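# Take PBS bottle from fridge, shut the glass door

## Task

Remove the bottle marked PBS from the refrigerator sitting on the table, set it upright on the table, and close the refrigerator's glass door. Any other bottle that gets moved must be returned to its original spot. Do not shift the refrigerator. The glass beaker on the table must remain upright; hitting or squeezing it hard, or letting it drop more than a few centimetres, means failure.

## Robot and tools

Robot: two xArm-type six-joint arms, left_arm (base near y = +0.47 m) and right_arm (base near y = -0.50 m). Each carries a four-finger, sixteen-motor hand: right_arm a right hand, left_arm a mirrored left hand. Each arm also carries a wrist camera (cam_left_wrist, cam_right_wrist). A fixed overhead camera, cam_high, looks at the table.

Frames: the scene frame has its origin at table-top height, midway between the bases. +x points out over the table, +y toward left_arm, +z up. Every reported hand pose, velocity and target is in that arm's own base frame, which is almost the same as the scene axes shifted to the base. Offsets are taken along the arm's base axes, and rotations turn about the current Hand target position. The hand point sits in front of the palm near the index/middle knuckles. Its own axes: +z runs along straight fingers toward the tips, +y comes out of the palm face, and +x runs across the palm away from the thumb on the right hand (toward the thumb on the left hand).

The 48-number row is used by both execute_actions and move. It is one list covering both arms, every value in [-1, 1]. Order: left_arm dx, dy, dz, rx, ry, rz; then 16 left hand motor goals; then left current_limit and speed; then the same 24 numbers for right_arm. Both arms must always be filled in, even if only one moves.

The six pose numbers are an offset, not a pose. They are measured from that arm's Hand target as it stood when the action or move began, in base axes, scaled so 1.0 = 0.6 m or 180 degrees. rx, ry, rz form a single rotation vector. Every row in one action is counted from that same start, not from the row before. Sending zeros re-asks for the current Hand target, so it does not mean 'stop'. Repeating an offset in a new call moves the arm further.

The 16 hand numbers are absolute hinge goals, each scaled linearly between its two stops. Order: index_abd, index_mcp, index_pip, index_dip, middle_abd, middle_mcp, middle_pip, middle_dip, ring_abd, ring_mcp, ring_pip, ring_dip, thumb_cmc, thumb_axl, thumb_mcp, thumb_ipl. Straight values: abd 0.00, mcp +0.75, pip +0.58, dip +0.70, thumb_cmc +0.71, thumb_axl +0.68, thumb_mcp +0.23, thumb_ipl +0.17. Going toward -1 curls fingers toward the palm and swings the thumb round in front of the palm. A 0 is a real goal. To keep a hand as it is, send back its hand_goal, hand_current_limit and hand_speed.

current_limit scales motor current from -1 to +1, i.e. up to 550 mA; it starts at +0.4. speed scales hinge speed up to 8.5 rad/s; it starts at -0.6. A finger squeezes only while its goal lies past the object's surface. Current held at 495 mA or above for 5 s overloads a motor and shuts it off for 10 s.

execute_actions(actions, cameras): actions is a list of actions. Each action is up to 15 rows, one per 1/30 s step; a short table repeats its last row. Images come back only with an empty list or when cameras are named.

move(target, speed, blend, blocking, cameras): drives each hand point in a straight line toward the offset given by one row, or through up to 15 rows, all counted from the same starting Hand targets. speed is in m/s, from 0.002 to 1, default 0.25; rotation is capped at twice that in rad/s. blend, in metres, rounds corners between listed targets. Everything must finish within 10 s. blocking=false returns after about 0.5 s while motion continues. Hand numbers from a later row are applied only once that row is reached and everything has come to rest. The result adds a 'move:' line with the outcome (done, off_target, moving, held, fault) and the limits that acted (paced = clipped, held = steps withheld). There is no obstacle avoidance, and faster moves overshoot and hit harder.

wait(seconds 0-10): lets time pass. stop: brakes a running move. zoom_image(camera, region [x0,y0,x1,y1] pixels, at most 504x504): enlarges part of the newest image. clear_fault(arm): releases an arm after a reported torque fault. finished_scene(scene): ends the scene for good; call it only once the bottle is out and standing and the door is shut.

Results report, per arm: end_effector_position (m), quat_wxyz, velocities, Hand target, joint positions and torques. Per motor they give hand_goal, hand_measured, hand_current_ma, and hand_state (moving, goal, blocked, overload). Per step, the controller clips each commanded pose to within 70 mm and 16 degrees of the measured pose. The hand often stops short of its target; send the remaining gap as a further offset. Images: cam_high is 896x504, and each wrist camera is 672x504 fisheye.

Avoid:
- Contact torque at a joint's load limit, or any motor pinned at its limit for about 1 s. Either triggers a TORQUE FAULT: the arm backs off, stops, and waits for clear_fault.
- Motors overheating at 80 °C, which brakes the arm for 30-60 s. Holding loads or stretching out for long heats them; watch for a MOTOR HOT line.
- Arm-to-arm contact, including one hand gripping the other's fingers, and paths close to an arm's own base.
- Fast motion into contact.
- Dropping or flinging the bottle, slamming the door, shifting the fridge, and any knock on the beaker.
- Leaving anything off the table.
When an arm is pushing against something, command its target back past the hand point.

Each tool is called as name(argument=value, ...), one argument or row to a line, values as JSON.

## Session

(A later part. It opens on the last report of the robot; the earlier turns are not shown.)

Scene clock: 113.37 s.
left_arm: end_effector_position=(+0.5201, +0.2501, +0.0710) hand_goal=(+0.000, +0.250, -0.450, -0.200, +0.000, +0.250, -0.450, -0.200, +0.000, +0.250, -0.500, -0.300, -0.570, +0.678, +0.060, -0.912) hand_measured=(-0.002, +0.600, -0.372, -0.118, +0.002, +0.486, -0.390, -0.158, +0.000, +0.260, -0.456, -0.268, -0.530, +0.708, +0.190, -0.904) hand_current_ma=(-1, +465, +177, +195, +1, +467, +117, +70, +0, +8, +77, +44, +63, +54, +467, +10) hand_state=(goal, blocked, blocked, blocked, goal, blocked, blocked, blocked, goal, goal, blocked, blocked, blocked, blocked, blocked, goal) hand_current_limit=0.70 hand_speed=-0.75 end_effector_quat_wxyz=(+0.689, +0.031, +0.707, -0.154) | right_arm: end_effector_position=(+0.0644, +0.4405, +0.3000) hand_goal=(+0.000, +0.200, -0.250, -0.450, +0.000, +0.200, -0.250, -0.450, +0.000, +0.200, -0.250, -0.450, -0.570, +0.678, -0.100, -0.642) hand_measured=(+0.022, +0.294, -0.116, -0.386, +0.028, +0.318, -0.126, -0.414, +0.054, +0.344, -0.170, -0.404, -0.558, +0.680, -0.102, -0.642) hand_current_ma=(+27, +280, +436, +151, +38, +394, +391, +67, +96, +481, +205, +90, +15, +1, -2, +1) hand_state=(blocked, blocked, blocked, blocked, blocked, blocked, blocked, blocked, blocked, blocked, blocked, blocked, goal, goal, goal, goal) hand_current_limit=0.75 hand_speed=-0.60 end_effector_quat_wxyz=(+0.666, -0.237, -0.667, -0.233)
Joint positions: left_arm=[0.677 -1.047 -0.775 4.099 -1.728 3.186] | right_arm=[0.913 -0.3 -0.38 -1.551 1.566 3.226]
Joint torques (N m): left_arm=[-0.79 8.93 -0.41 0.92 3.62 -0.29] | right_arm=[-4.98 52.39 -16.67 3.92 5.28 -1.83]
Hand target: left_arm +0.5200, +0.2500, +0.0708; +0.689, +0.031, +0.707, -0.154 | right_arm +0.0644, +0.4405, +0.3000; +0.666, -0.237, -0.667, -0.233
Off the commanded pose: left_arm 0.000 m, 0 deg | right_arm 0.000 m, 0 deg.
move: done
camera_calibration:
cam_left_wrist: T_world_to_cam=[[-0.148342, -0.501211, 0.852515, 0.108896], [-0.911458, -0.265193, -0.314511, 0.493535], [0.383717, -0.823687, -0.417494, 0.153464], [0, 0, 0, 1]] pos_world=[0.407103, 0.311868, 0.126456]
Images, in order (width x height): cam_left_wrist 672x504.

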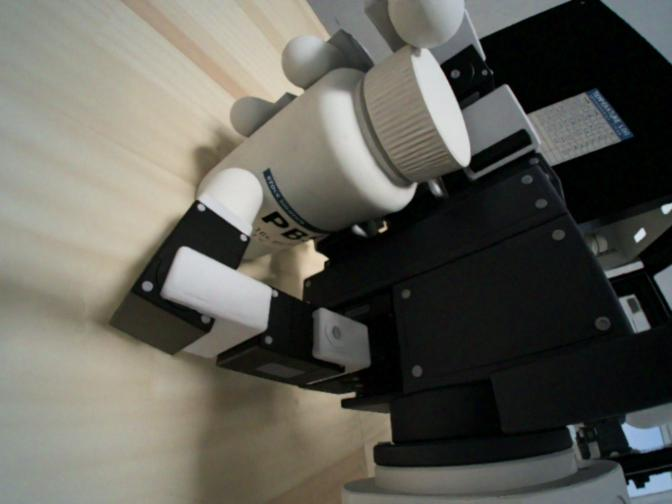

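execute_actions(
  actions=[
    [[0,0,0,0,0,0, 0,0.62,-0.36,-0.1,0,0.51,-0.38,-0.14,0,0.3,-0.43,-0.24,-0.571,0.678,0.19,-0.913,0.4,-0.8, 0,0,0,0,0,0, 0,0.2,-0.25,-0.45,0,0.2,-0.25,-0.45,0,0.2,-0.25,-0.45,-0.571,0.678,-0.1,-0.643,0.75,-0.6]],
    [[0,0,0,0,0,0, 0,0.66,-0.25,0,0,0.6,-0.25,0,0,0.5,-0.25,0,-0.571,0.678,0.28,-0.8,0.4,-0.8, 0,0,0,0,0,0, 0,0.2,-0.25,-0.45,0,0.2,-0.25,-0.45,0,0.2,-0.25,-0.45,-0.571,0.678,-0.1,-0.643,0.75,-0.6]],
    [[0,0,0,0,0,0, 0,0.685,-0.007,0.116,0,0.685,-0.007,0.116,0,0.685,-0.007,0.116,-0.571,0.678,0.393,-0.0486,0.4,-0.7, 0,0,0,0,0,0, 0,0.2,-0.25,-0.45,0,0.2,-0.25,-0.45,0,0.2,-0.25,-0.45,-0.571,0.678,-0.1,-0.643,0.75,-0.6]],
    [[0,0,0,0,0,0, 0,0.685,-0.007,0.116,0,0.685,-0.007,0.116,0,0.685,-0.007,0.116,-0.571,0.678,0.393,-0.0486,0.4,-0.6, 0,0,0,0,0,0, 0,0.2,-0.25,-0.45,0,0.2,-0.25,-0.45,0,0.2,-0.25,-0.45,-0.571,0.678,-0.1,-0.643,0.75,-0.6]],
  ],
  cameras=["cam_left_wrist"],
)

Scene clock: 116.17 s.
left_arm: end_effector_position=(+0.5200, +0.2500, +0.0708) hand_goal=(+0.000, +0.686, -0.006, +0.116, +0.000, +0.686, -0.006, +0.116, +0.000, +0.686, -0.006, +0.116, -0.570, +0.678, +0.394, -0.048) hand_measured=(+0.000, +0.680, -0.008, +0.114, +0.002, +0.680, -0.008, +0.114, +0.000, +0.680, -0.010, +0.114, -0.554, +0.680, +0.392, -0.050) hand_current_ma=(+0, -3, -1, -1, +1, -4, -1, -1, +0, -4, -2, -1, +17, +1, -1, -1) hand_state=(goal, goal, goal, goal, goal, goal, goal, goal, goal, goal, goal, goal, goal, goal, goal, goal) hand_current_limit=0.40 hand_speed=-0.60 end_effector_quat_wxyz=(+0.689, +0.031, +0.707, -0.154) | right_arm: end_effector_position=(+0.0644, +0.4405, +0.3000) hand_goal=(+0.000, +0.200, -0.250, -0.450, +0.000, +0.200, -0.250, -0.450, +0.000, +0.200, -0.250, -0.450, -0.570, +0.678, -0.100, -0.642) hand_measured=(+0.022, +0.294, -0.116, -0.386, +0.028, +0.318, -0.126, -0.414, +0.054, +0.344, -0.170, -0.404, -0.558, +0.680, -0.102, -0.642) hand_current_ma=(+27, +280, +436, +151, +38, +394, +391, +67, +96, +481, +205, +90, +15, +1, -2, +1) hand_state=(blocked, blocked, blocked, blocked, blocked, blocked, blocked, blocked, blocked, blocked, blocked, blocked, goal, goal, goal, goal) hand_current_limit=0.75 hand_speed=-0.60 end_effector_quat_wxyz=(+0.666, -0.237, -0.667, -0.233)
Joint positions: left_arm=[0.677 -1.047 -0.775 4.099 -1.727 3.186] | right_arm=[0.913 -0.3 -0.38 -1.551 1.566 3.226]
Joint torques (N m): left_arm=[0.95 33.72 -4.43 -0.01 -3.12 0.59] | right_arm=[-7.05 52.61 -16.42 3.93 5.2 -1.89]
Hand target: left_arm +0.5200, +0.2500, +0.0708; +0.689, +0.031, +0.707, -0.154 | right_arm +0.0644, +0.4405, +0.3000; +0.666, -0.237, -0.667, -0.233
Off the commanded pose: left_arm 0.000 m, 0 deg | right_arm 0.000 m, 0 deg.
Step readings (end_effector_position of left_arm | right_arm):
0: (+0.5200, +0.2501, +0.0708) | (+0.0644, +0.4405, +0.3000)
1: (+0.5200, +0.2501, +0.0708) | (+0.0644, +0.4405, +0.3000)
2: (+0.5200, +0.2500, +0.0706) | (+0.0644, +0.4405, +0.3000)
4: (+0.5199, +0.2499, +0.0704) | (+0.0644, +0.4405, +0.3000)
8: (+0.5199, +0.2499, +0.0704) | (+0.0644, +0.4405, +0.3000)
15: (+0.5199, +0.2500, +0.0706) | (+0.0644, +0.4405, +0.3000)
16: (+0.5199, +0.2500, +0.0706) | (+0.0644, +0.4405, +0.3000)
17: (+0.5199, +0.2500, +0.0706) | (+0.0644, +0.4405, +0.3000)
19: (+0.5199, +0.2500, +0.0706) | (+0.0644, +0.4405, +0.3000)
23: (+0.5199, +0.2500, +0.0706) | (+0.0644, +0.4405, +0.3000)
30: (+0.5199, +0.2500, +0.0707) | (+0.0644, +0.4405, +0.3000)
31: (+0.5200, +0.2500, +0.0707) | (+0.0644, +0.4405, +0.3000)
32: (+0.5200, +0.2500, +0.0707) | (+0.0644, +0.4405, +0.3000)
34: (+0.5200, +0.2500, +0.0707) | (+0.0644, +0.4405, +0.3000)
38: (+0.5200, +0.2500, +0.0707) | (+0.0644, +0.4405, +0.3000)
45: (+0.5200, +0.2500, +0.0708) | (+0.0644, +0.4405, +0.3000)
46: (+0.5200, +0.2500, +0.0708) | (+0.0644, +0.4405, +0.3000)
47: (+0.5200, +0.2500, +0.0708) | (+0.0644, +0.4405, +0.3000)
49: (+0.5200, +0.2500, +0.0708) | (+0.0644, +0.4405, +0.3000)
53: (+0.5200, +0.2500, +0.0708) | (+0.0644, +0.4405, +0.3000)
60: (+0.5200, +0.2500, +0.0708) | (+0.0644, +0.4405, +0.3000)
camera_calibration:
cam_left_wrist: T_world_to_cam=[[-0.147819, -0.501132, 0.852652, 0.108675], [-0.911678, -0.265163, -0.313897, 0.49348], [0.383396, -0.823744, -0.417675, 0.153512], [0, 0, 0, 1]] pos_world=[0.407103, 0.311768, 0.126358]
Images, in order (width x height): cam_left_wrist 672x504.

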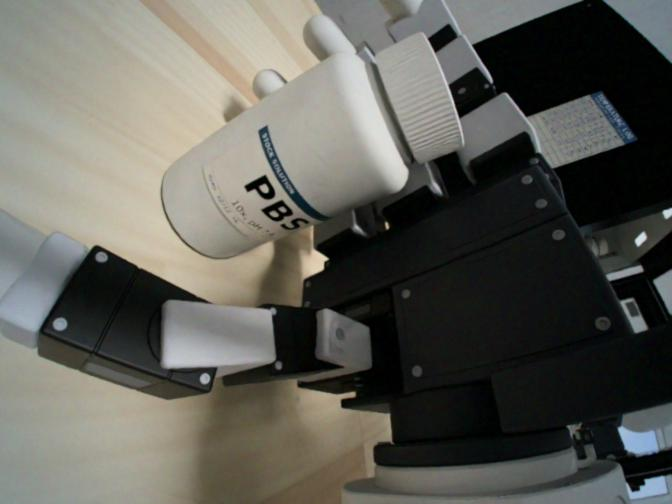

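move(
  target=[-0.0425,-0.158,0.028,0,0,0, 0,0.685,-0.007,0.116,0,0.685,-0.007,0.116,0,0.685,-0.007,0.116,-0.571,0.678,0.393,-0.0486,0.4,-0.6, 0,0,0,0,0,0, 0,0.2,-0.25,-0.45,0,0.2,-0.25,-0.45,0,0.2,-0.25,-0.45,-0.571,0.678,-0.1,-0.643,0.75,-0.6],
  speed=0.08,
  cameras=["cam_left_wrist"],
)

Scene clock: 118.17 s.
left_arm: end_effector_position=(+0.4945, +0.1553, +0.0876) hand_goal=(+0.000, +0.686, -0.006, +0.116, +0.000, +0.686, -0.006, +0.116, +0.000, +0.686, -0.006, +0.116, -0.570, +0.678, +0.394, -0.048) hand_measured=(+0.000, +0.682, -0.008, +0.114, +0.002, +0.680, -0.008, +0.114, +0.000, +0.680, -0.010, +0.114, -0.554, +0.680, +0.392, -0.050) hand_current_ma=(+0, -3, -1, -1, +1, -3, -1, -1, +0, -3, -1, -1, +17, +1, -1, -1) hand_state=(goal, goal, goal, goal, goal, goal, goal, goal, goal, goal, goal, goal, goal, goal, goal, goal) hand_current_limit=0.40 hand_speed=-0.60 end_effector_quat_wxyz=(+0.689, +0.031, +0.707, -0.154) | right_arm: end_effector_position=(+0.0644, +0.4405, +0.3000) hand_goal=(+0.000, +0.200, -0.250, -0.450, +0.000, +0.200, -0.250, -0.450, +0.000, +0.200, -0.250, -0.450, -0.570, +0.678, -0.100, -0.642) hand_measured=(+0.022, +0.294, -0.116, -0.386, +0.028, +0.318, -0.126, -0.414, +0.054, +0.344, -0.170, -0.404, -0.558, +0.680, -0.102, -0.642) hand_current_ma=(+27, +280, +436, +151, +38, +394, +391, +67, +96, +481, +205, +90, +15, +1, -2, +1) hand_state=(blocked, blocked, blocked, blocked, blocked, blocked, blocked, blocked, blocked, blocked, blocked, blocked, goal, goal, goal, goal) hand_current_limit=0.75 hand_speed=-0.60 end_effector_quat_wxyz=(+0.666, -0.237, -0.667, -0.233)
Joint positions: left_arm=[0.479 -0.997 -0.585 3.927 -1.868 3.252] | right_arm=[0.913 -0.3 -0.38 -1.551 1.566 3.226]
Joint torques (N m): left_arm=[-0.19 30.89 1.16 -0.64 -3.26 0.32] | right_arm=[-6.5 52.07 -16.22 4.13 5.27 -1.79]
Hand target: left_arm +0.4945, +0.1552, +0.0876; +0.689, +0.031, +0.707, -0.154 | right_arm +0.0644, +0.4405, +0.3000; +0.666, -0.237, -0.667, -0.233
Off the commanded pose: left_arm 0.000 m, 0 deg | right_arm 0.000 m, 0 deg.
move: done
camera_calibration:
cam_left_wrist: T_world_to_cam=[[-0.147942, -0.501168, 0.85261, 0.0431354], [-0.911658, -0.265096, -0.314013, 0.450362], [0.383397, -0.823744, -0.417675, 0.0922143], [0, 0, 0, 1]] pos_world=[0.381603, 0.216968, 0.143157]
Images, in order (width x height): cam_left_wrist 672x504.

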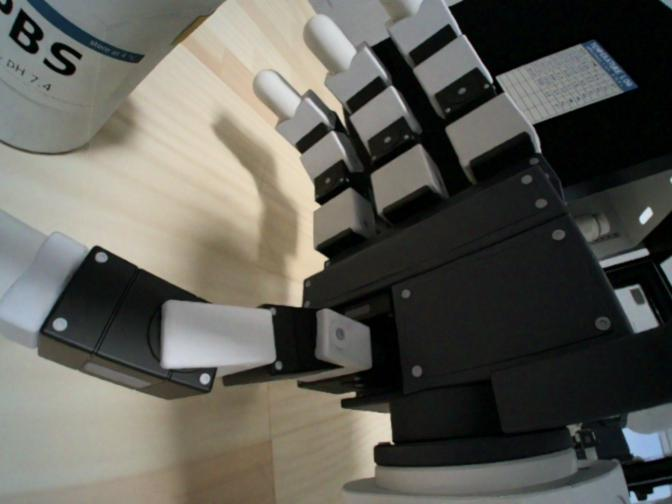

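move(
  target=[
    [0,0,0.2,0,0,0, 0,0.685,-0.007,0.116,0,0.685,-0.007,0.116,0,0.685,-0.007,0.116,-0.571,0.678,0.393,-0.0486,0.4,-0.6, 0.0187,0.1143,0,0,0,-0.0556, 0,0.2,-0.25,-0.45,0,0.2,-0.25,-0.45,0,0.2,-0.25,-0.45,-0.571,0.678,-0.1,-0.643,0.75,-0.6],
    [-0.1,0.03,0.3,0.0278,-0.0037,0.0417, 0,0.685,-0.007,0.116,0,0.685,-0.007,0.116,0,0.685,-0.007,0.116,-0.571,0.678,0.393,-0.0486,0.4,-0.6, 0.0572,0.2237,0,0,0,-0.1111, 0,0.2,-0.25,-0.45,0,0.2,-0.25,-0.45,0,0.2,-0.25,-0.45,-0.571,0.678,-0.1,-0.643,0.75,-0.6],
    [-0.2,0.12,0.36,0.0556,-0.0074,0.0833, 0,0.685,-0.007,0.116,0,0.685,-0.007,0.116,0,0.685,-0.007,0.116,-0.571,0.678,0.393,-0.0486,0.4,-0.6, 0.1142,0.3247,0,0,0,-0.1667, 0,0.2,-0.25,-0.45,0,0.2,-0.25,-0.45,0,0.2,-0.25,-0.45,-0.571,0.678,-0.1,-0.643,0.75,-0.6],
    [-0.3,0.2,0.4,0.0556,-0.0074,0.0833, 0,0.685,-0.007,0.116,0,0.685,-0.007,0.116,0,0.685,-0.007,0.116,-0.571,0.678,0.393,-0.0486,0.4,-0.6, 0.1877,0.4145,0,0,0,-0.2222, 0,0.2,-0.25,-0.45,0,0.2,-0.25,-0.45,0,0.2,-0.25,-0.45,-0.571,0.678,-0.1,-0.643,0.75,-0.6],
    [-0.4075,0.2413,0.4207,0.0556,-0.0074,0.0833, 0,0.685,-0.007,0.116,0,0.685,-0.007,0.116,0,0.685,-0.007,0.116,-0.571,0.678,0.393,-0.0486,0.4,-0.6, 0.2757,0.49,0,0,0,-0.2778, 0,0.2,-0.25,-0.45,0,0.2,-0.25,-0.45,0,0.2,-0.25,-0.45,-0.571,0.678,-0.1,-0.643,0.75,-0.6],
    [-0.4075,0.2413,0.4207,0.0556,-0.0074,0.0833, 0,0.685,-0.007,0.116,0,0.685,-0.007,0.116,0,0.685,-0.007,0.116,-0.571,0.678,0.393,-0.0486,0.4,-0.6, 0.3753,0.549,0,0,0,-0.3333, 0,0.2,-0.25,-0.45,0,0.2,-0.25,-0.45,0,0.2,-0.25,-0.45,-0.571,0.678,-0.1,-0.643,0.75,-0.6],
    [-0.4075,0.2413,0.4207,0.0556,-0.0074,0.0833, 0,0.685,-0.007,0.116,0,0.685,-0.007,0.116,0,0.685,-0.007,0.116,-0.571,0.678,0.393,-0.0486,0.4,-0.6, 0.4837,0.5902,0,0,0,-0.3889, 0,0.2,-0.25,-0.45,0,0.2,-0.25,-0.45,0,0.2,-0.25,-0.45,-0.571,0.678,-0.1,-0.643,0.75,-0.6],
  ],
  speed=[0.15,0.15,0.15,0.15,0.15,0.12,0.1],
  blend=[0.01,0.01,0.01,0.01,0.01,0.01,0],
  cameras=["cam_right_wrist","cam_left_wrist"],
)

Scene clock: 125.23 s.
left_arm: end_effector_position=(+0.2500, +0.3000, +0.3400) hand_goal=(+0.000, +0.686, -0.006, +0.116, +0.000, +0.686, -0.006, +0.116, +0.000, +0.686, -0.006, +0.116, -0.570, +0.678, +0.394, -0.048) hand_measured=(+0.000, +0.684, -0.008, +0.114, +0.002, +0.684, -0.008, +0.114, +0.002, +0.684, -0.008, +0.114, -0.554, +0.680, +0.392, -0.050) hand_current_ma=(+0, -1, -1, -1, +1, -1, -1, -1, +0, -1, -1, -1, +17, +0, -1, -1) hand_state=(goal, goal, goal, goal, goal, goal, goal, goal, goal, goal, goal, goal, goal, goal, goal, goal) hand_current_limit=0.40 hand_speed=-0.60 end_effector_quat_wxyz=(+0.706, +0.000, +0.708, -0.001) | right_arm: end_effector_position=(+0.3546, +0.7947, +0.3000) hand_goal=(+0.000, +0.200, -0.250, -0.450, +0.000, +0.200, -0.250, -0.450, +0.000, +0.200, -0.250, -0.450, -0.570, +0.678, -0.100, -0.642) hand_measured=(-0.004, +0.246, -0.124, -0.322, +0.000, +0.260, -0.126, -0.348, +0.002, +0.266, -0.140, -0.346, -0.558, +0.680, -0.102, -0.642) hand_current_ma=(-2, +100, +394, +408, +0, +144, +390, +291, +1, +171, +327, +299, +15, +1, -2, +1) hand_state=(goal, blocked, blocked, blocked, goal, blocked, blocked, blocked, goal, blocked, blocked, blocked, goal, goal, goal, goal) hand_current_limit=0.75 hand_speed=-0.60 end_effector_quat_wxyz=(-0.412, +0.577, +0.411, +0.573)
Joint positions: left_arm=[1.432 0.024 -0.163 4.578 -1.543 2.955] | right_arm=[1.251 -0.877 -1.414 0.01 1.031 3.142]
Joint torques (N m): left_arm=[1.92 0.71 -11.84 0.46 -3.32 -0.02] | right_arm=[6.82 35.7 -19.46 -1.5 -1.15 -0.25]
Hand target: left_arm +0.2500, +0.3000, +0.3400; +0.706, +0.000, +0.708, -0.001 | right_arm +0.3546, +0.7947, +0.3000; -0.412, +0.577, +0.411, +0.573
Off the commanded pose: left_arm 0.000 m, 0 deg | right_arm 0.000 m, 0 deg.
move: done
camera_calibration:
cam_left_wrist: T_world_to_cam=[[-0.0130157, -0.663307, 0.748234, -0.0852205], [-0.811657, -0.430026, -0.395336, 0.397226], [0.583989, -0.612455, -0.532781, 0.336212], [0, 0, 0, 1]] pos_world=[0.124958, 0.320205, 0.39993]
cam_right_wrist: T_world_to_cam=[[0.577487, -0.261492, -0.773389, 0.257207], [-0.741554, -0.564248, -0.362937, 0.76473], [-0.341478, 0.783101, -0.519756, -0.222251], [0, 0, 0, 1]] pos_world=[0.342661, 0.672799, 0.360954]
Images, in order (width x height): cam_left_wrist 672x504, cam_right_wrist 672x504.

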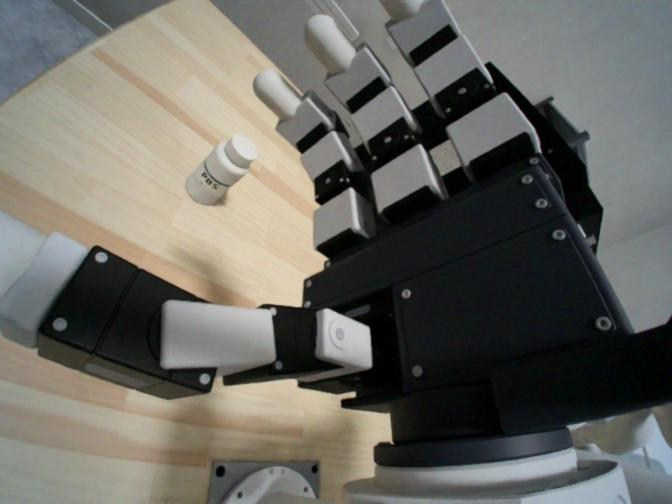

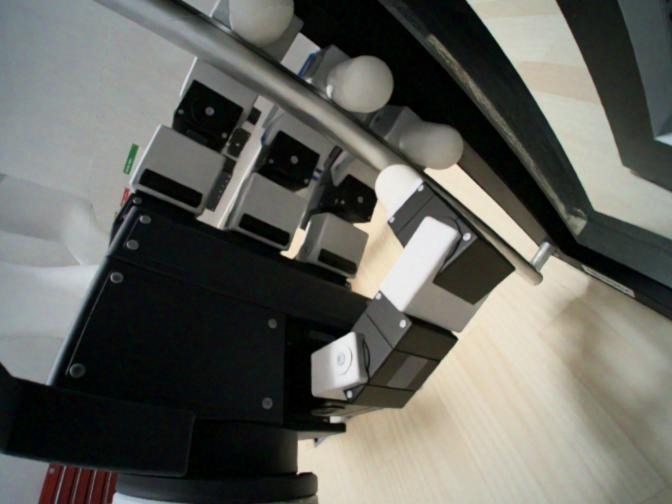

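move(
  target=[0,0,0,0,0,0, 0,0.685,-0.007,0.116,0,0.685,-0.007,0.116,0,0.685,-0.007,0.116,-0.571,0.678,0.393,-0.0486,0.4,-0.6, 0.114,0.0212,0,0,0,-0.0556, 0,0.2,-0.25,-0.45,0,0.2,-0.25,-0.45,0,0.2,-0.25,-0.45,-0.571,0.678,-0.1,-0.643,0.75,-0.6],
  speed=0.06,
  cameras=["cam_right_wrist"],
)

execute_actions(
  actions=[
    [[0,0,0,0,0,0, 0,0.685,-0.007,0.116,0,0.685,-0.007,0.116,0,0.685,-0.007,0.116,-0.571,0.678,0.393,-0.0486,0.4,-0.6, 0,0,0,0,0,0, 0,0.3425,-0.007,-0.246,0,0.3425,-0.007,-0.246,0,0.3425,-0.007,-0.246,-0.571,0.678,-0.25,-0.643,0.5,-0.6]],
    [[0,0,0,0,0,0, 0,0.685,-0.007,0.116,0,0.685,-0.007,0.116,0,0.685,-0.007,0.116,-0.571,0.678,0.393,-0.0486,0.4,-0.6, 0,0,0,0,0,0, 0,0.3425,-0.007,-0.246,0,0.3425,-0.007,-0.246,0,0.3425,-0.007,-0.246,0.714,0.678,-0.25,-0.643,0.5,-0.4]],
    [[0,0,0,0,0,0, 0,0.685,-0.007,0.116,0,0.685,-0.007,0.116,0,0.685,-0.007,0.116,-0.571,0.678,0.393,-0.0486,0.4,-0.6, 0,0,0,0,0,0, 0,0.3425,-0.007,-0.246,0,0.3425,-0.007,-0.246,0,0.3425,-0.007,-0.246,0.714,0.678,0,-0.643,0.5,-0.4]],
  ],
  cameras=["cam_right_wrist"],
)

Scene clock: 127.43 s.
left_arm: end_effector_position=(+0.2500, +0.3000, +0.3400) hand_goal=(+0.000, +0.686, -0.006, +0.116, +0.000, +0.686, -0.006, +0.116, +0.000, +0.686, -0.006, +0.116, -0.570, +0.678, +0.394, -0.048) hand_measured=(+0.000, +0.684, -0.008, +0.114, +0.002, +0.684, -0.008, +0.114, +0.002, +0.684, -0.008, +0.114, -0.554, +0.680, +0.392, -0.050) hand_current_ma=(+0, -1, -1, -1, +1, -1, -1, -1, +0, -1, -1, -1, +17, +0, -1, -1) hand_state=(goal, goal, goal, goal, goal, goal, goal, goal, goal, goal, goal, goal, goal, goal, goal, goal) hand_current_limit=0.40 hand_speed=-0.60 end_effector_quat_wxyz=(+0.706, +0.000, +0.708, -0.001) | right_arm: end_effector_position=(+0.4230, +0.8074, +0.3000) hand_goal=(+0.000, +0.200, -0.250, -0.450, +0.000, +0.200, -0.250, -0.450, +0.000, +0.200, -0.250, -0.450, -0.570, +0.678, -0.100, -0.642) hand_measured=(-0.006, +0.238, -0.124, -0.312, -0.002, +0.248, -0.116, -0.342, -0.002, +0.252, -0.126, -0.342, -0.558, +0.680, -0.102, -0.642) hand_current_ma=(-4, +77, +394, +460, -1, +104, +429, +319, +0, +119, +388, +322, +15, +1, -2, +1) hand_state=(goal, blocked, blocked, blocked, goal, blocked, blocked, blocked, goal, blocked, blocked, blocked, goal, goal, goal, goal) hand_current_limit=0.75 hand_speed=-0.60 end_effector_quat_wxyz=(-0.361, +0.611, +0.359, +0.607)
Joint positions: left_arm=[1.432 0.024 -0.163 4.578 -1.543 2.955] | right_arm=[1.216 -0.989 -1.623 0.184 0.942 3.038]
Joint torques (N m): left_arm=[2.04 1.08 -11.73 0.58 -3.32 0.04] | right_arm=[11.94 38.31 -17.57 -3.18 -1.87 -0.51]
Hand target: left_arm +0.2500, +0.3000, +0.3400; +0.706, +0.000, +0.708, -0.001 | right_arm +0.4230, +0.8074, +0.3000; -0.361, +0.611, +0.359, +0.607
Off the commanded pose: left_arm 0.000 m, 0 deg | right_arm 0.000 m, 0 deg.
move: done
camera_calibration:
cam_right_wrist: T_world_to_cam=[[0.523256, -0.357889, -0.773381, 0.32179], [-0.828337, -0.426759, -0.362952, 0.748406], [-0.200151, 0.830537, -0.519757, -0.306966], [0, 0, 0, 1]] pos_world=[0.390115, 0.689501, 0.360954]
Images, in order (width x height): cam_right_wrist 672x504.

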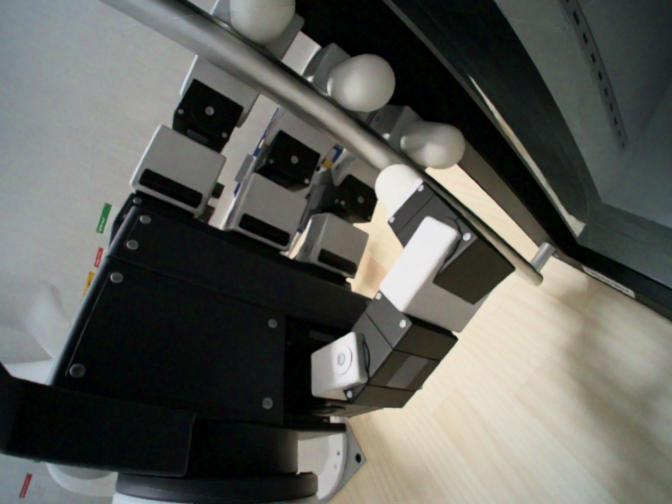

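Scene clock: 129.13 s.
left_arm: end_effector_position=(+0.2500, +0.3000, +0.3400) hand_goal=(+0.000, +0.686, -0.006, +0.116, +0.000, +0.686, -0.006, +0.116, +0.000, +0.686, -0.006, +0.116, -0.570, +0.678, +0.394, -0.048) hand_measured=(+0.000, +0.684, -0.008, +0.114, +0.002, +0.684, -0.008, +0.114, +0.002, +0.684, -0.008, +0.114, -0.554, +0.680, +0.392, -0.050) hand_current_ma=(+0, -1, -1, -1, +1, -1, -1, -1, +0, -1, -1, -1, +17, +0, -1, -1) hand_state=(goal, goal, goal, goal, goal, goal, goal, goal, goal, goal, goal, goal, goal, goal, goal, goal) hand_current_limit=0.40 hand_speed=-0.60 end_effector_quat_wxyz=(+0.706, +0.000, +0.708, -0.001) | right_arm: end_effector_position=(+0.4230, +0.8074, +0.3000) hand_goal=(+0.000, +0.342, -0.006, -0.246, +0.000, +0.342, -0.006, -0.246, +0.000, +0.342, -0.006, -0.246, +0.714, +0.678, +0.000, -0.642) hand_measured=(+0.000, +0.340, -0.008, -0.246, +0.004, +0.334, -0.016, -0.252, +0.004, +0.326, -0.026, -0.258, +0.712, +0.680, +0.000, -0.642) hand_current_ma=(+0, -1, -1, +0, +2, -8, -10, -4, +3, -23, -29, -13, -2, +1, +0, +1) hand_state=(goal, goal, goal, goal, goal, goal, goal, goal, goal, goal, blocked, goal, goal, goal, goal, goal) hand_current_limit=0.50 hand_speed=-0.40 end_effector_quat_wxyz=(-0.361, +0.611, +0.359, +0.607)
Joint positions: left_arm=[1.432 0.024 -0.163 4.578 -1.543 2.955] | right_arm=[1.216 -0.989 -1.623 0.184 0.942 3.038]
Joint torques (N m): left_arm=[2.21 0.59 -11.96 0.55 -3.35 0.03] | right_arm=[-0.75 100.84 -17.43 0.4 2.03 0.19]
Hand target: left_arm +0.2500, +0.3000, +0.3400; +0.706, +0.000, +0.708, -0.001 | right_arm +0.4230, +0.8074, +0.3000; -0.361, +0.611, +0.359, +0.607
Off the commanded pose: left_arm 0.000 m, 0 deg | right_arm 0.000 m, 0 deg.
Step readings (end_effector_position of left_arm | right_arm):
0: (+0.2500, +0.3000, +0.3400) | (+0.4230, +0.8074, +0.3000)
1: (+0.2500, +0.3000, +0.3400) | (+0.4230, +0.8074, +0.3000)
2: (+0.2500, +0.3000, +0.3400) | (+0.4230, +0.8074, +0.3000)
4: (+0.2500, +0.3000, +0.3400) | (+0.4228, +0.8075, +0.2996)
8: (+0.2500, +0.3000, +0.3400) | (+0.4228, +0.8075, +0.2996)
15: (+0.2500, +0.3000, +0.3400) | (+0.4230, +0.8074, +0.2997)
16: (+0.2500, +0.3000, +0.3400) | (+0.4230, +0.8074, +0.2997)
17: (+0.2500, +0.3000, +0.3400) | (+0.4230, +0.8074, +0.2997)
19: (+0.2500, +0.3000, +0.3400) | (+0.4230, +0.8074, +0.2997)
23: (+0.2500, +0.3000, +0.3400) | (+0.4230, +0.8074, +0.2999)
30: (+0.2500, +0.3000, +0.3400) | (+0.4230, +0.8074, +0.3000)
31: (+0.2500, +0.3000, +0.3400) | (+0.4230, +0.8074, +0.3000)
32: (+0.2500, +0.3000, +0.3400) | (+0.4230, +0.8074, +0.3000)
34: (+0.2500, +0.3000, +0.3400) | (+0.4230, +0.8074, +0.3000)
38: (+0.2500, +0.3000, +0.3400) | (+0.4230, +0.8074, +0.3000)
45: (+0.2500, +0.3000, +0.3400) | (+0.4230, +0.8074, +0.3000)
camera_calibration:
cam_right_wrist: T_world_to_cam=[[0.523249, -0.35786, -0.7734, 0.321779], [-0.828346, -0.426724, -0.362974, 0.748393], [-0.200134, 0.830568, -0.519714, -0.307009], [0, 0, 0, 1]] pos_world=[0.390115, 0.689501, 0.360954]
Images, in order (width x height): cam_right_wrist 672x504.

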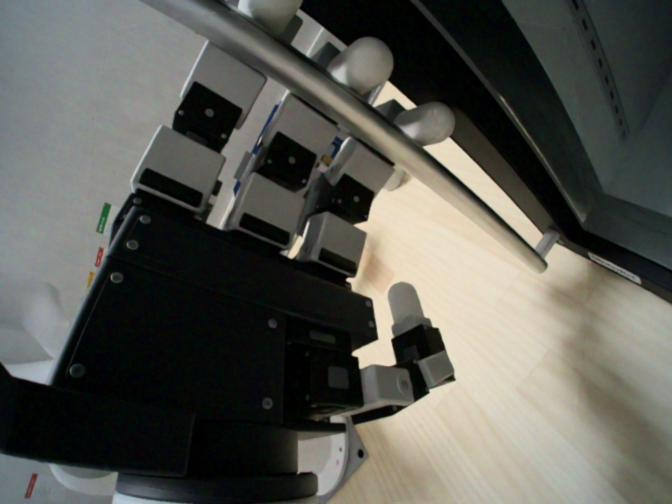

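move(
  target=[
    [0,0,0,0,0,0, 0,0.685,-0.007,0.116,0,0.685,-0.007,0.116,0,0.685,-0.007,0.116,-0.571,0.678,0.393,-0.0486,0.4,-0.6, 0,0.0562,0,0,0,0, 0,0.3425,-0.007,-0.246,0,0.3425,-0.007,-0.246,0,0.3425,-0.007,-0.246,0.714,0.678,0,-0.643,0.5,-0.4],
    [0,0,0,0,0,0, 0,0.685,-0.007,0.116,0,0.685,-0.007,0.116,0,0.685,-0.007,0.116,-0.571,0.678,0.393,-0.0486,0.4,-0.6, -0.0433,0.05,0,0,0,0, 0,0.3425,-0.007,-0.246,0,0.3425,-0.007,-0.246,0,0.3425,-0.007,-0.246,0.714,0.678,0,-0.643,0.5,-0.4],
    [0,0,0,0,0,0, 0,0.685,-0.007,0.116,0,0.685,-0.007,0.116,0,0.685,-0.007,0.116,-0.571,0.678,0.393,-0.0486,0.4,-0.6, -0.1267,0.0427,0,0,0,0, 0,0.3425,-0.007,-0.246,0,0.3425,-0.007,-0.246,0,0.3425,-0.007,-0.246,0.714,0.678,0,-0.643,0.5,-0.4],
  ],
  speed=[0.06,0.1,0.15],
  blend=[0.002,0.01,0],
  cameras=["cam_right_wrist"],
)

Scene clock: 131.23 s.
left_arm: end_effector_position=(+0.2500, +0.3000, +0.3400) hand_goal=(+0.000, +0.686, -0.006, +0.116, +0.000, +0.686, -0.006, +0.116, +0.000, +0.686, -0.006, +0.116, -0.570, +0.678, +0.394, -0.048) hand_measured=(+0.000, +0.684, -0.008, +0.114, +0.002, +0.684, -0.008, +0.114, +0.002, +0.684, -0.008, +0.114, -0.554, +0.680, +0.392, -0.050) hand_current_ma=(+0, -1, -1, -1, +1, -1, -1, -1, +0, -1, -1, -1, +17, +0, -1, -1) hand_state=(goal, goal, goal, goal, goal, goal, goal, goal, goal, goal, goal, goal, goal, goal, goal, goal) hand_current_limit=0.40 hand_speed=-0.60 end_effector_quat_wxyz=(+0.706, +0.000, +0.708, -0.001) | right_arm: end_effector_position=(+0.3471, +0.8330, +0.3000) hand_goal=(+0.000, +0.342, -0.006, -0.246, +0.000, +0.342, -0.006, -0.246, +0.000, +0.342, -0.006, -0.246, +0.714, +0.678, +0.000, -0.642) hand_measured=(+0.000, +0.342, -0.008, -0.246, +0.006, +0.342, -0.008, -0.248, +0.008, +0.342, -0.008, -0.248, +0.712, +0.680, +0.000, -0.642) hand_current_ma=(+0, +0, -1, +0, +4, +0, -1, -1, +5, +0, -1, -1, -1, +1, +0, +1) hand_state=(goal, goal, goal, goal, goal, goal, goal, goal, goal, goal, goal, goal, goal, goal, goal, goal) hand_current_limit=0.50 hand_speed=-0.40 end_effector_quat_wxyz=(-0.361, +0.611, +0.359, +0.607)
Joint positions: left_arm=[1.432 0.024 -0.163 4.578 -1.543 2.955] | right_arm=[1.331 -0.994 -1.633 0.324 0.955 2.955]
Joint torques (N m): left_arm=[2.24 1.23 -11.88 0.45 -3.24 0.06] | right_arm=[0.77 101.14 -11.96 1.08 1.98 -0.8]
Hand target: left_arm +0.2500, +0.3000, +0.3400; +0.706, +0.000, +0.708, -0.001 | right_arm +0.3470, +0.8330, +0.3000; -0.361, +0.611, +0.359, +0.607
Off the commanded pose: left_arm 0.000 m, 0 deg | right_arm 0.000 m, 0 deg.
move: done
camera_calibration:
cam_right_wrist: T_world_to_cam=[[0.523219, -0.357875, -0.773413, 0.37068], [-0.828365, -0.426711, -0.362946, 0.696432], [-0.200135, 0.830568, -0.519714, -0.343462], [0, 0, 0, 1]] pos_world=[0.314215, 0.715101, 0.360954]
Images, in order (width x height): cam_right_wrist 672x504.

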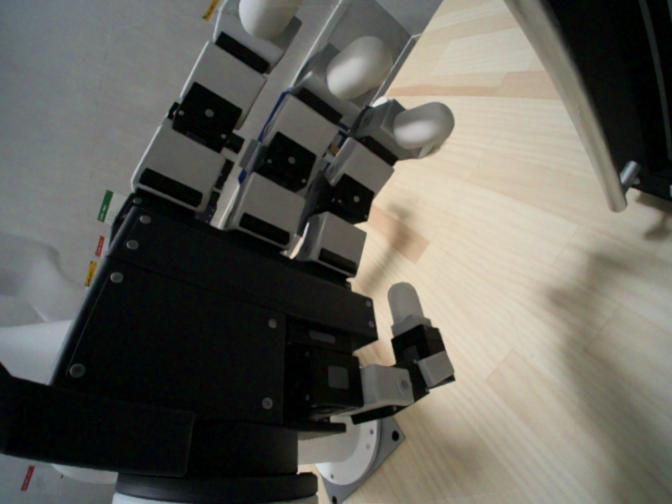

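move(
  target=[
    [0,0,0,0,0,0, 0,0.685,-0.007,0.116,0,0.685,-0.007,0.116,0,0.685,-0.007,0.116,-0.571,0.678,0.393,-0.0486,0.4,-0.6, -0.1617,0,0,0,0,0, 0,0.3425,-0.007,-0.246,0,0.3425,-0.007,-0.246,0,0.3425,-0.007,-0.246,0.714,0.678,0,-0.643,0.5,-0.4],
    [0,0,0,0,0,0, 0,0.685,-0.007,0.116,0,0.685,-0.007,0.116,0,0.685,-0.007,0.116,-0.571,0.678,0.393,-0.0486,0.4,-0.6, -0.2113,-0.2553,0.1,0,0,0, 0,0.3425,-0.007,-0.246,0,0.3425,-0.007,-0.246,0,0.3425,-0.007,-0.246,0.714,0.678,0,-0.643,0.5,-0.4],
    [0,0,0,0,0,0, 0,0.685,-0.007,0.116,0,0.685,-0.007,0.116,0,0.685,-0.007,0.116,-0.571,0.678,0.393,-0.0486,0.4,-0.6, -0.2122,-0.3847,0.0942,-0.13,-0.4876,0.13, 0,0.3425,-0.007,-0.246,0,0.3425,-0.007,-0.246,0,0.3425,-0.007,-0.246,0.714,0.678,0,-0.643,0.5,-0.4],
  ],
  speed=[0.2,0.25,0.35],
  blend=[0.02,0.02,0],
  cameras=["all"],
)

zoom_image(
  camera="cam_right_wrist",
  region=[340, 30, 672, 500],
)

Scene clock: 135.77 s.
left_arm: end_effector_position=(+0.2500, +0.3000, +0.3400) hand_goal=(+0.000, +0.686, -0.006, +0.116, +0.000, +0.686, -0.006, +0.116, +0.000, +0.686, -0.006, +0.116, -0.570, +0.678, +0.394, -0.048) hand_measured=(+0.000, +0.684, -0.008, +0.114, +0.002, +0.684, -0.008, +0.114, +0.002, +0.684, -0.008, +0.114, -0.554, +0.680, +0.392, -0.050) hand_current_ma=(+0, -1, -1, -1, +1, -1, -1, -1, +0, -1, -1, -1, +17, +0, -1, -1) hand_state=(goal, goal, goal, goal, goal, goal, goal, goal, goal, goal, goal, goal, goal, goal, goal, goal) hand_current_limit=0.40 hand_speed=-0.60 end_effector_quat_wxyz=(+0.706, +0.000, +0.708, -0.001) | right_arm: end_effector_position=(+0.2197, +0.6022, +0.3565) hand_goal=(+0.000, +0.342, -0.006, -0.246, +0.000, +0.342, -0.006, -0.246, +0.000, +0.342, -0.006, -0.246, +0.714, +0.678, +0.000, -0.642) hand_measured=(+0.002, +0.346, -0.008, -0.246, +0.004, +0.348, -0.008, -0.248, +0.004, +0.348, -0.008, -0.248, +0.718, +0.680, +0.000, -0.642) hand_current_ma=(+0, +4, -1, +0, +2, +5, -1, -1, +2, +4, -1, -1, +3, +1, +0, +1) hand_state=(goal, goal, goal, goal, goal, goal, goal, goal, goal, goal, goal, goal, goal, goal, goal, goal) hand_current_limit=0.50 hand_speed=-0.40 end_effector_quat_wxyz=(-0.001, +0.003, +0.714, +0.701)
Joint positions: left_arm=[1.432 0.024 -0.163 4.578 -1.543 2.955] | right_arm=[1.096 -0.624 -0.745 -0.476 1.445 1.631]
Joint torques (N m): left_arm=[1.59 1.64 -11.5 0.3 -3.27 0.16] | right_arm=[-0.64 68.99 -13.29 -1.49 0.34 -0.65]
Hand target: left_arm +0.2500, +0.3000, +0.3400; +0.706, +0.000, +0.708, -0.001 | right_arm +0.2197, +0.6022, +0.3565; -0.001, +0.003, +0.713, +0.701
Off the commanded pose: left_arm 0.000 m, 0 deg | right_arm 0.000 m, 0 deg.
move: done
camera_calibration:
cam_left_wrist: T_world_to_cam=[[-0.0130157, -0.663307, 0.748234, -0.0852205], [-0.811657, -0.430026, -0.395336, 0.397226], [0.583989, -0.612455, -0.532781, 0.336212], [0, 0, 0, 1]] pos_world=[0.124958, 0.320205, 0.39993]
cam_right_wrist: T_world_to_cam=[[0.773533, -0.0498109, 0.631796, -0.34304], [0.362834, -0.782552, -0.505928, 0.516421], [0.519614, 0.620589, -0.587257, -0.15544], [0, 0, 0, 1]] pos_world=[0.158747, 0.483504, 0.38672]

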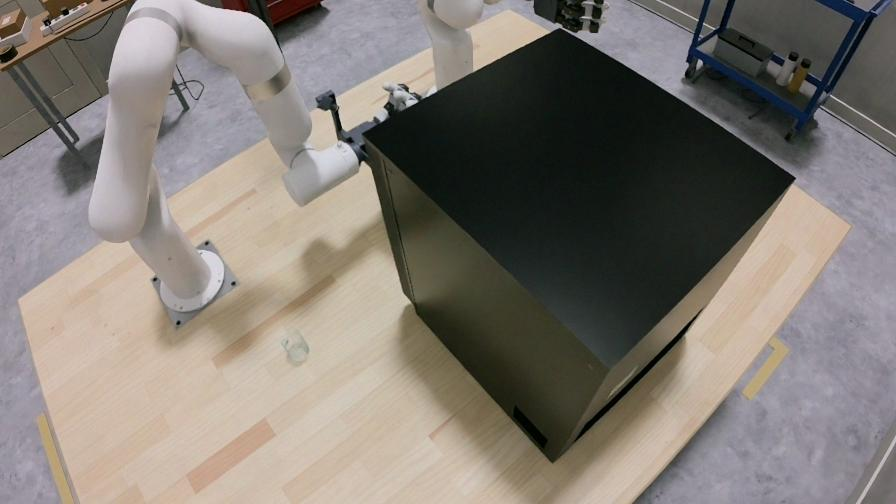

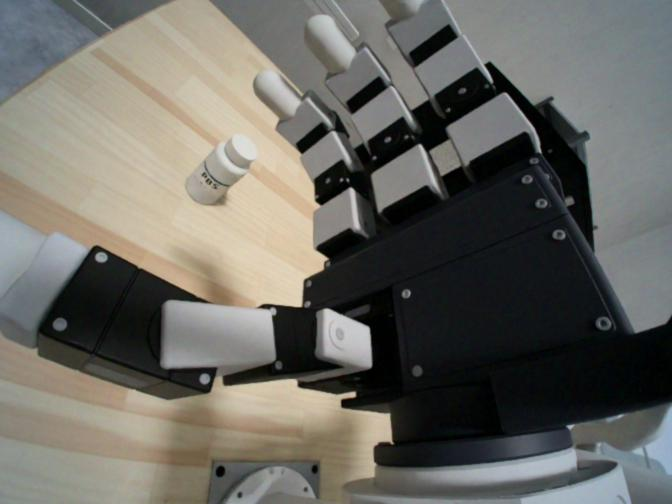

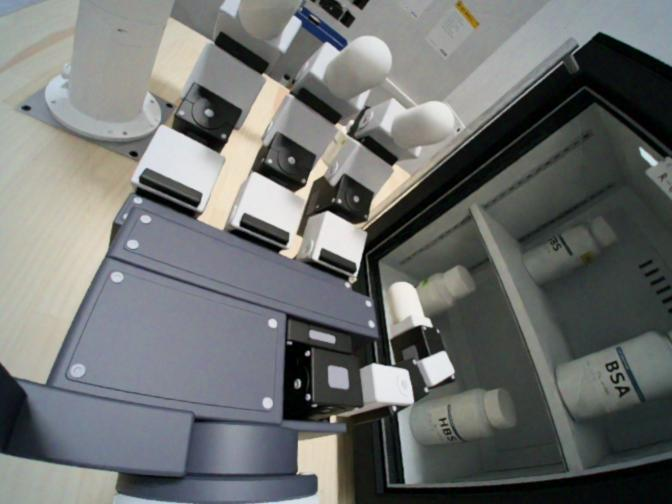

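Scaled by 1.072 from the camera's 672x504 image, which has a finer 960x720 frame.

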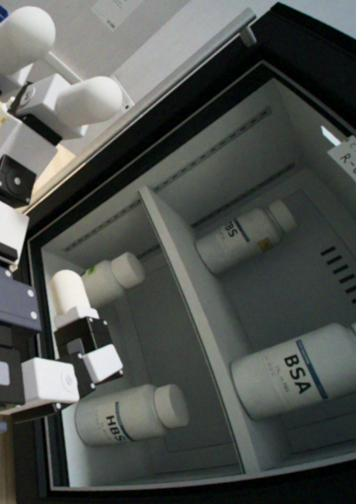

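zoom_image(
  camera="cam_high",
  region=[340, 110, 460, 330],
)

Scaled by 2.291 from the camera's 896x504 image, which has a finer 1280x720 frame.

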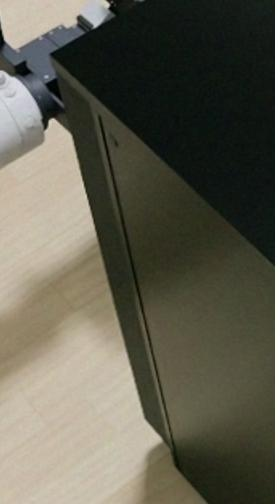

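finished_scene(
  scene=2,
)

The scene is finished: the task was done.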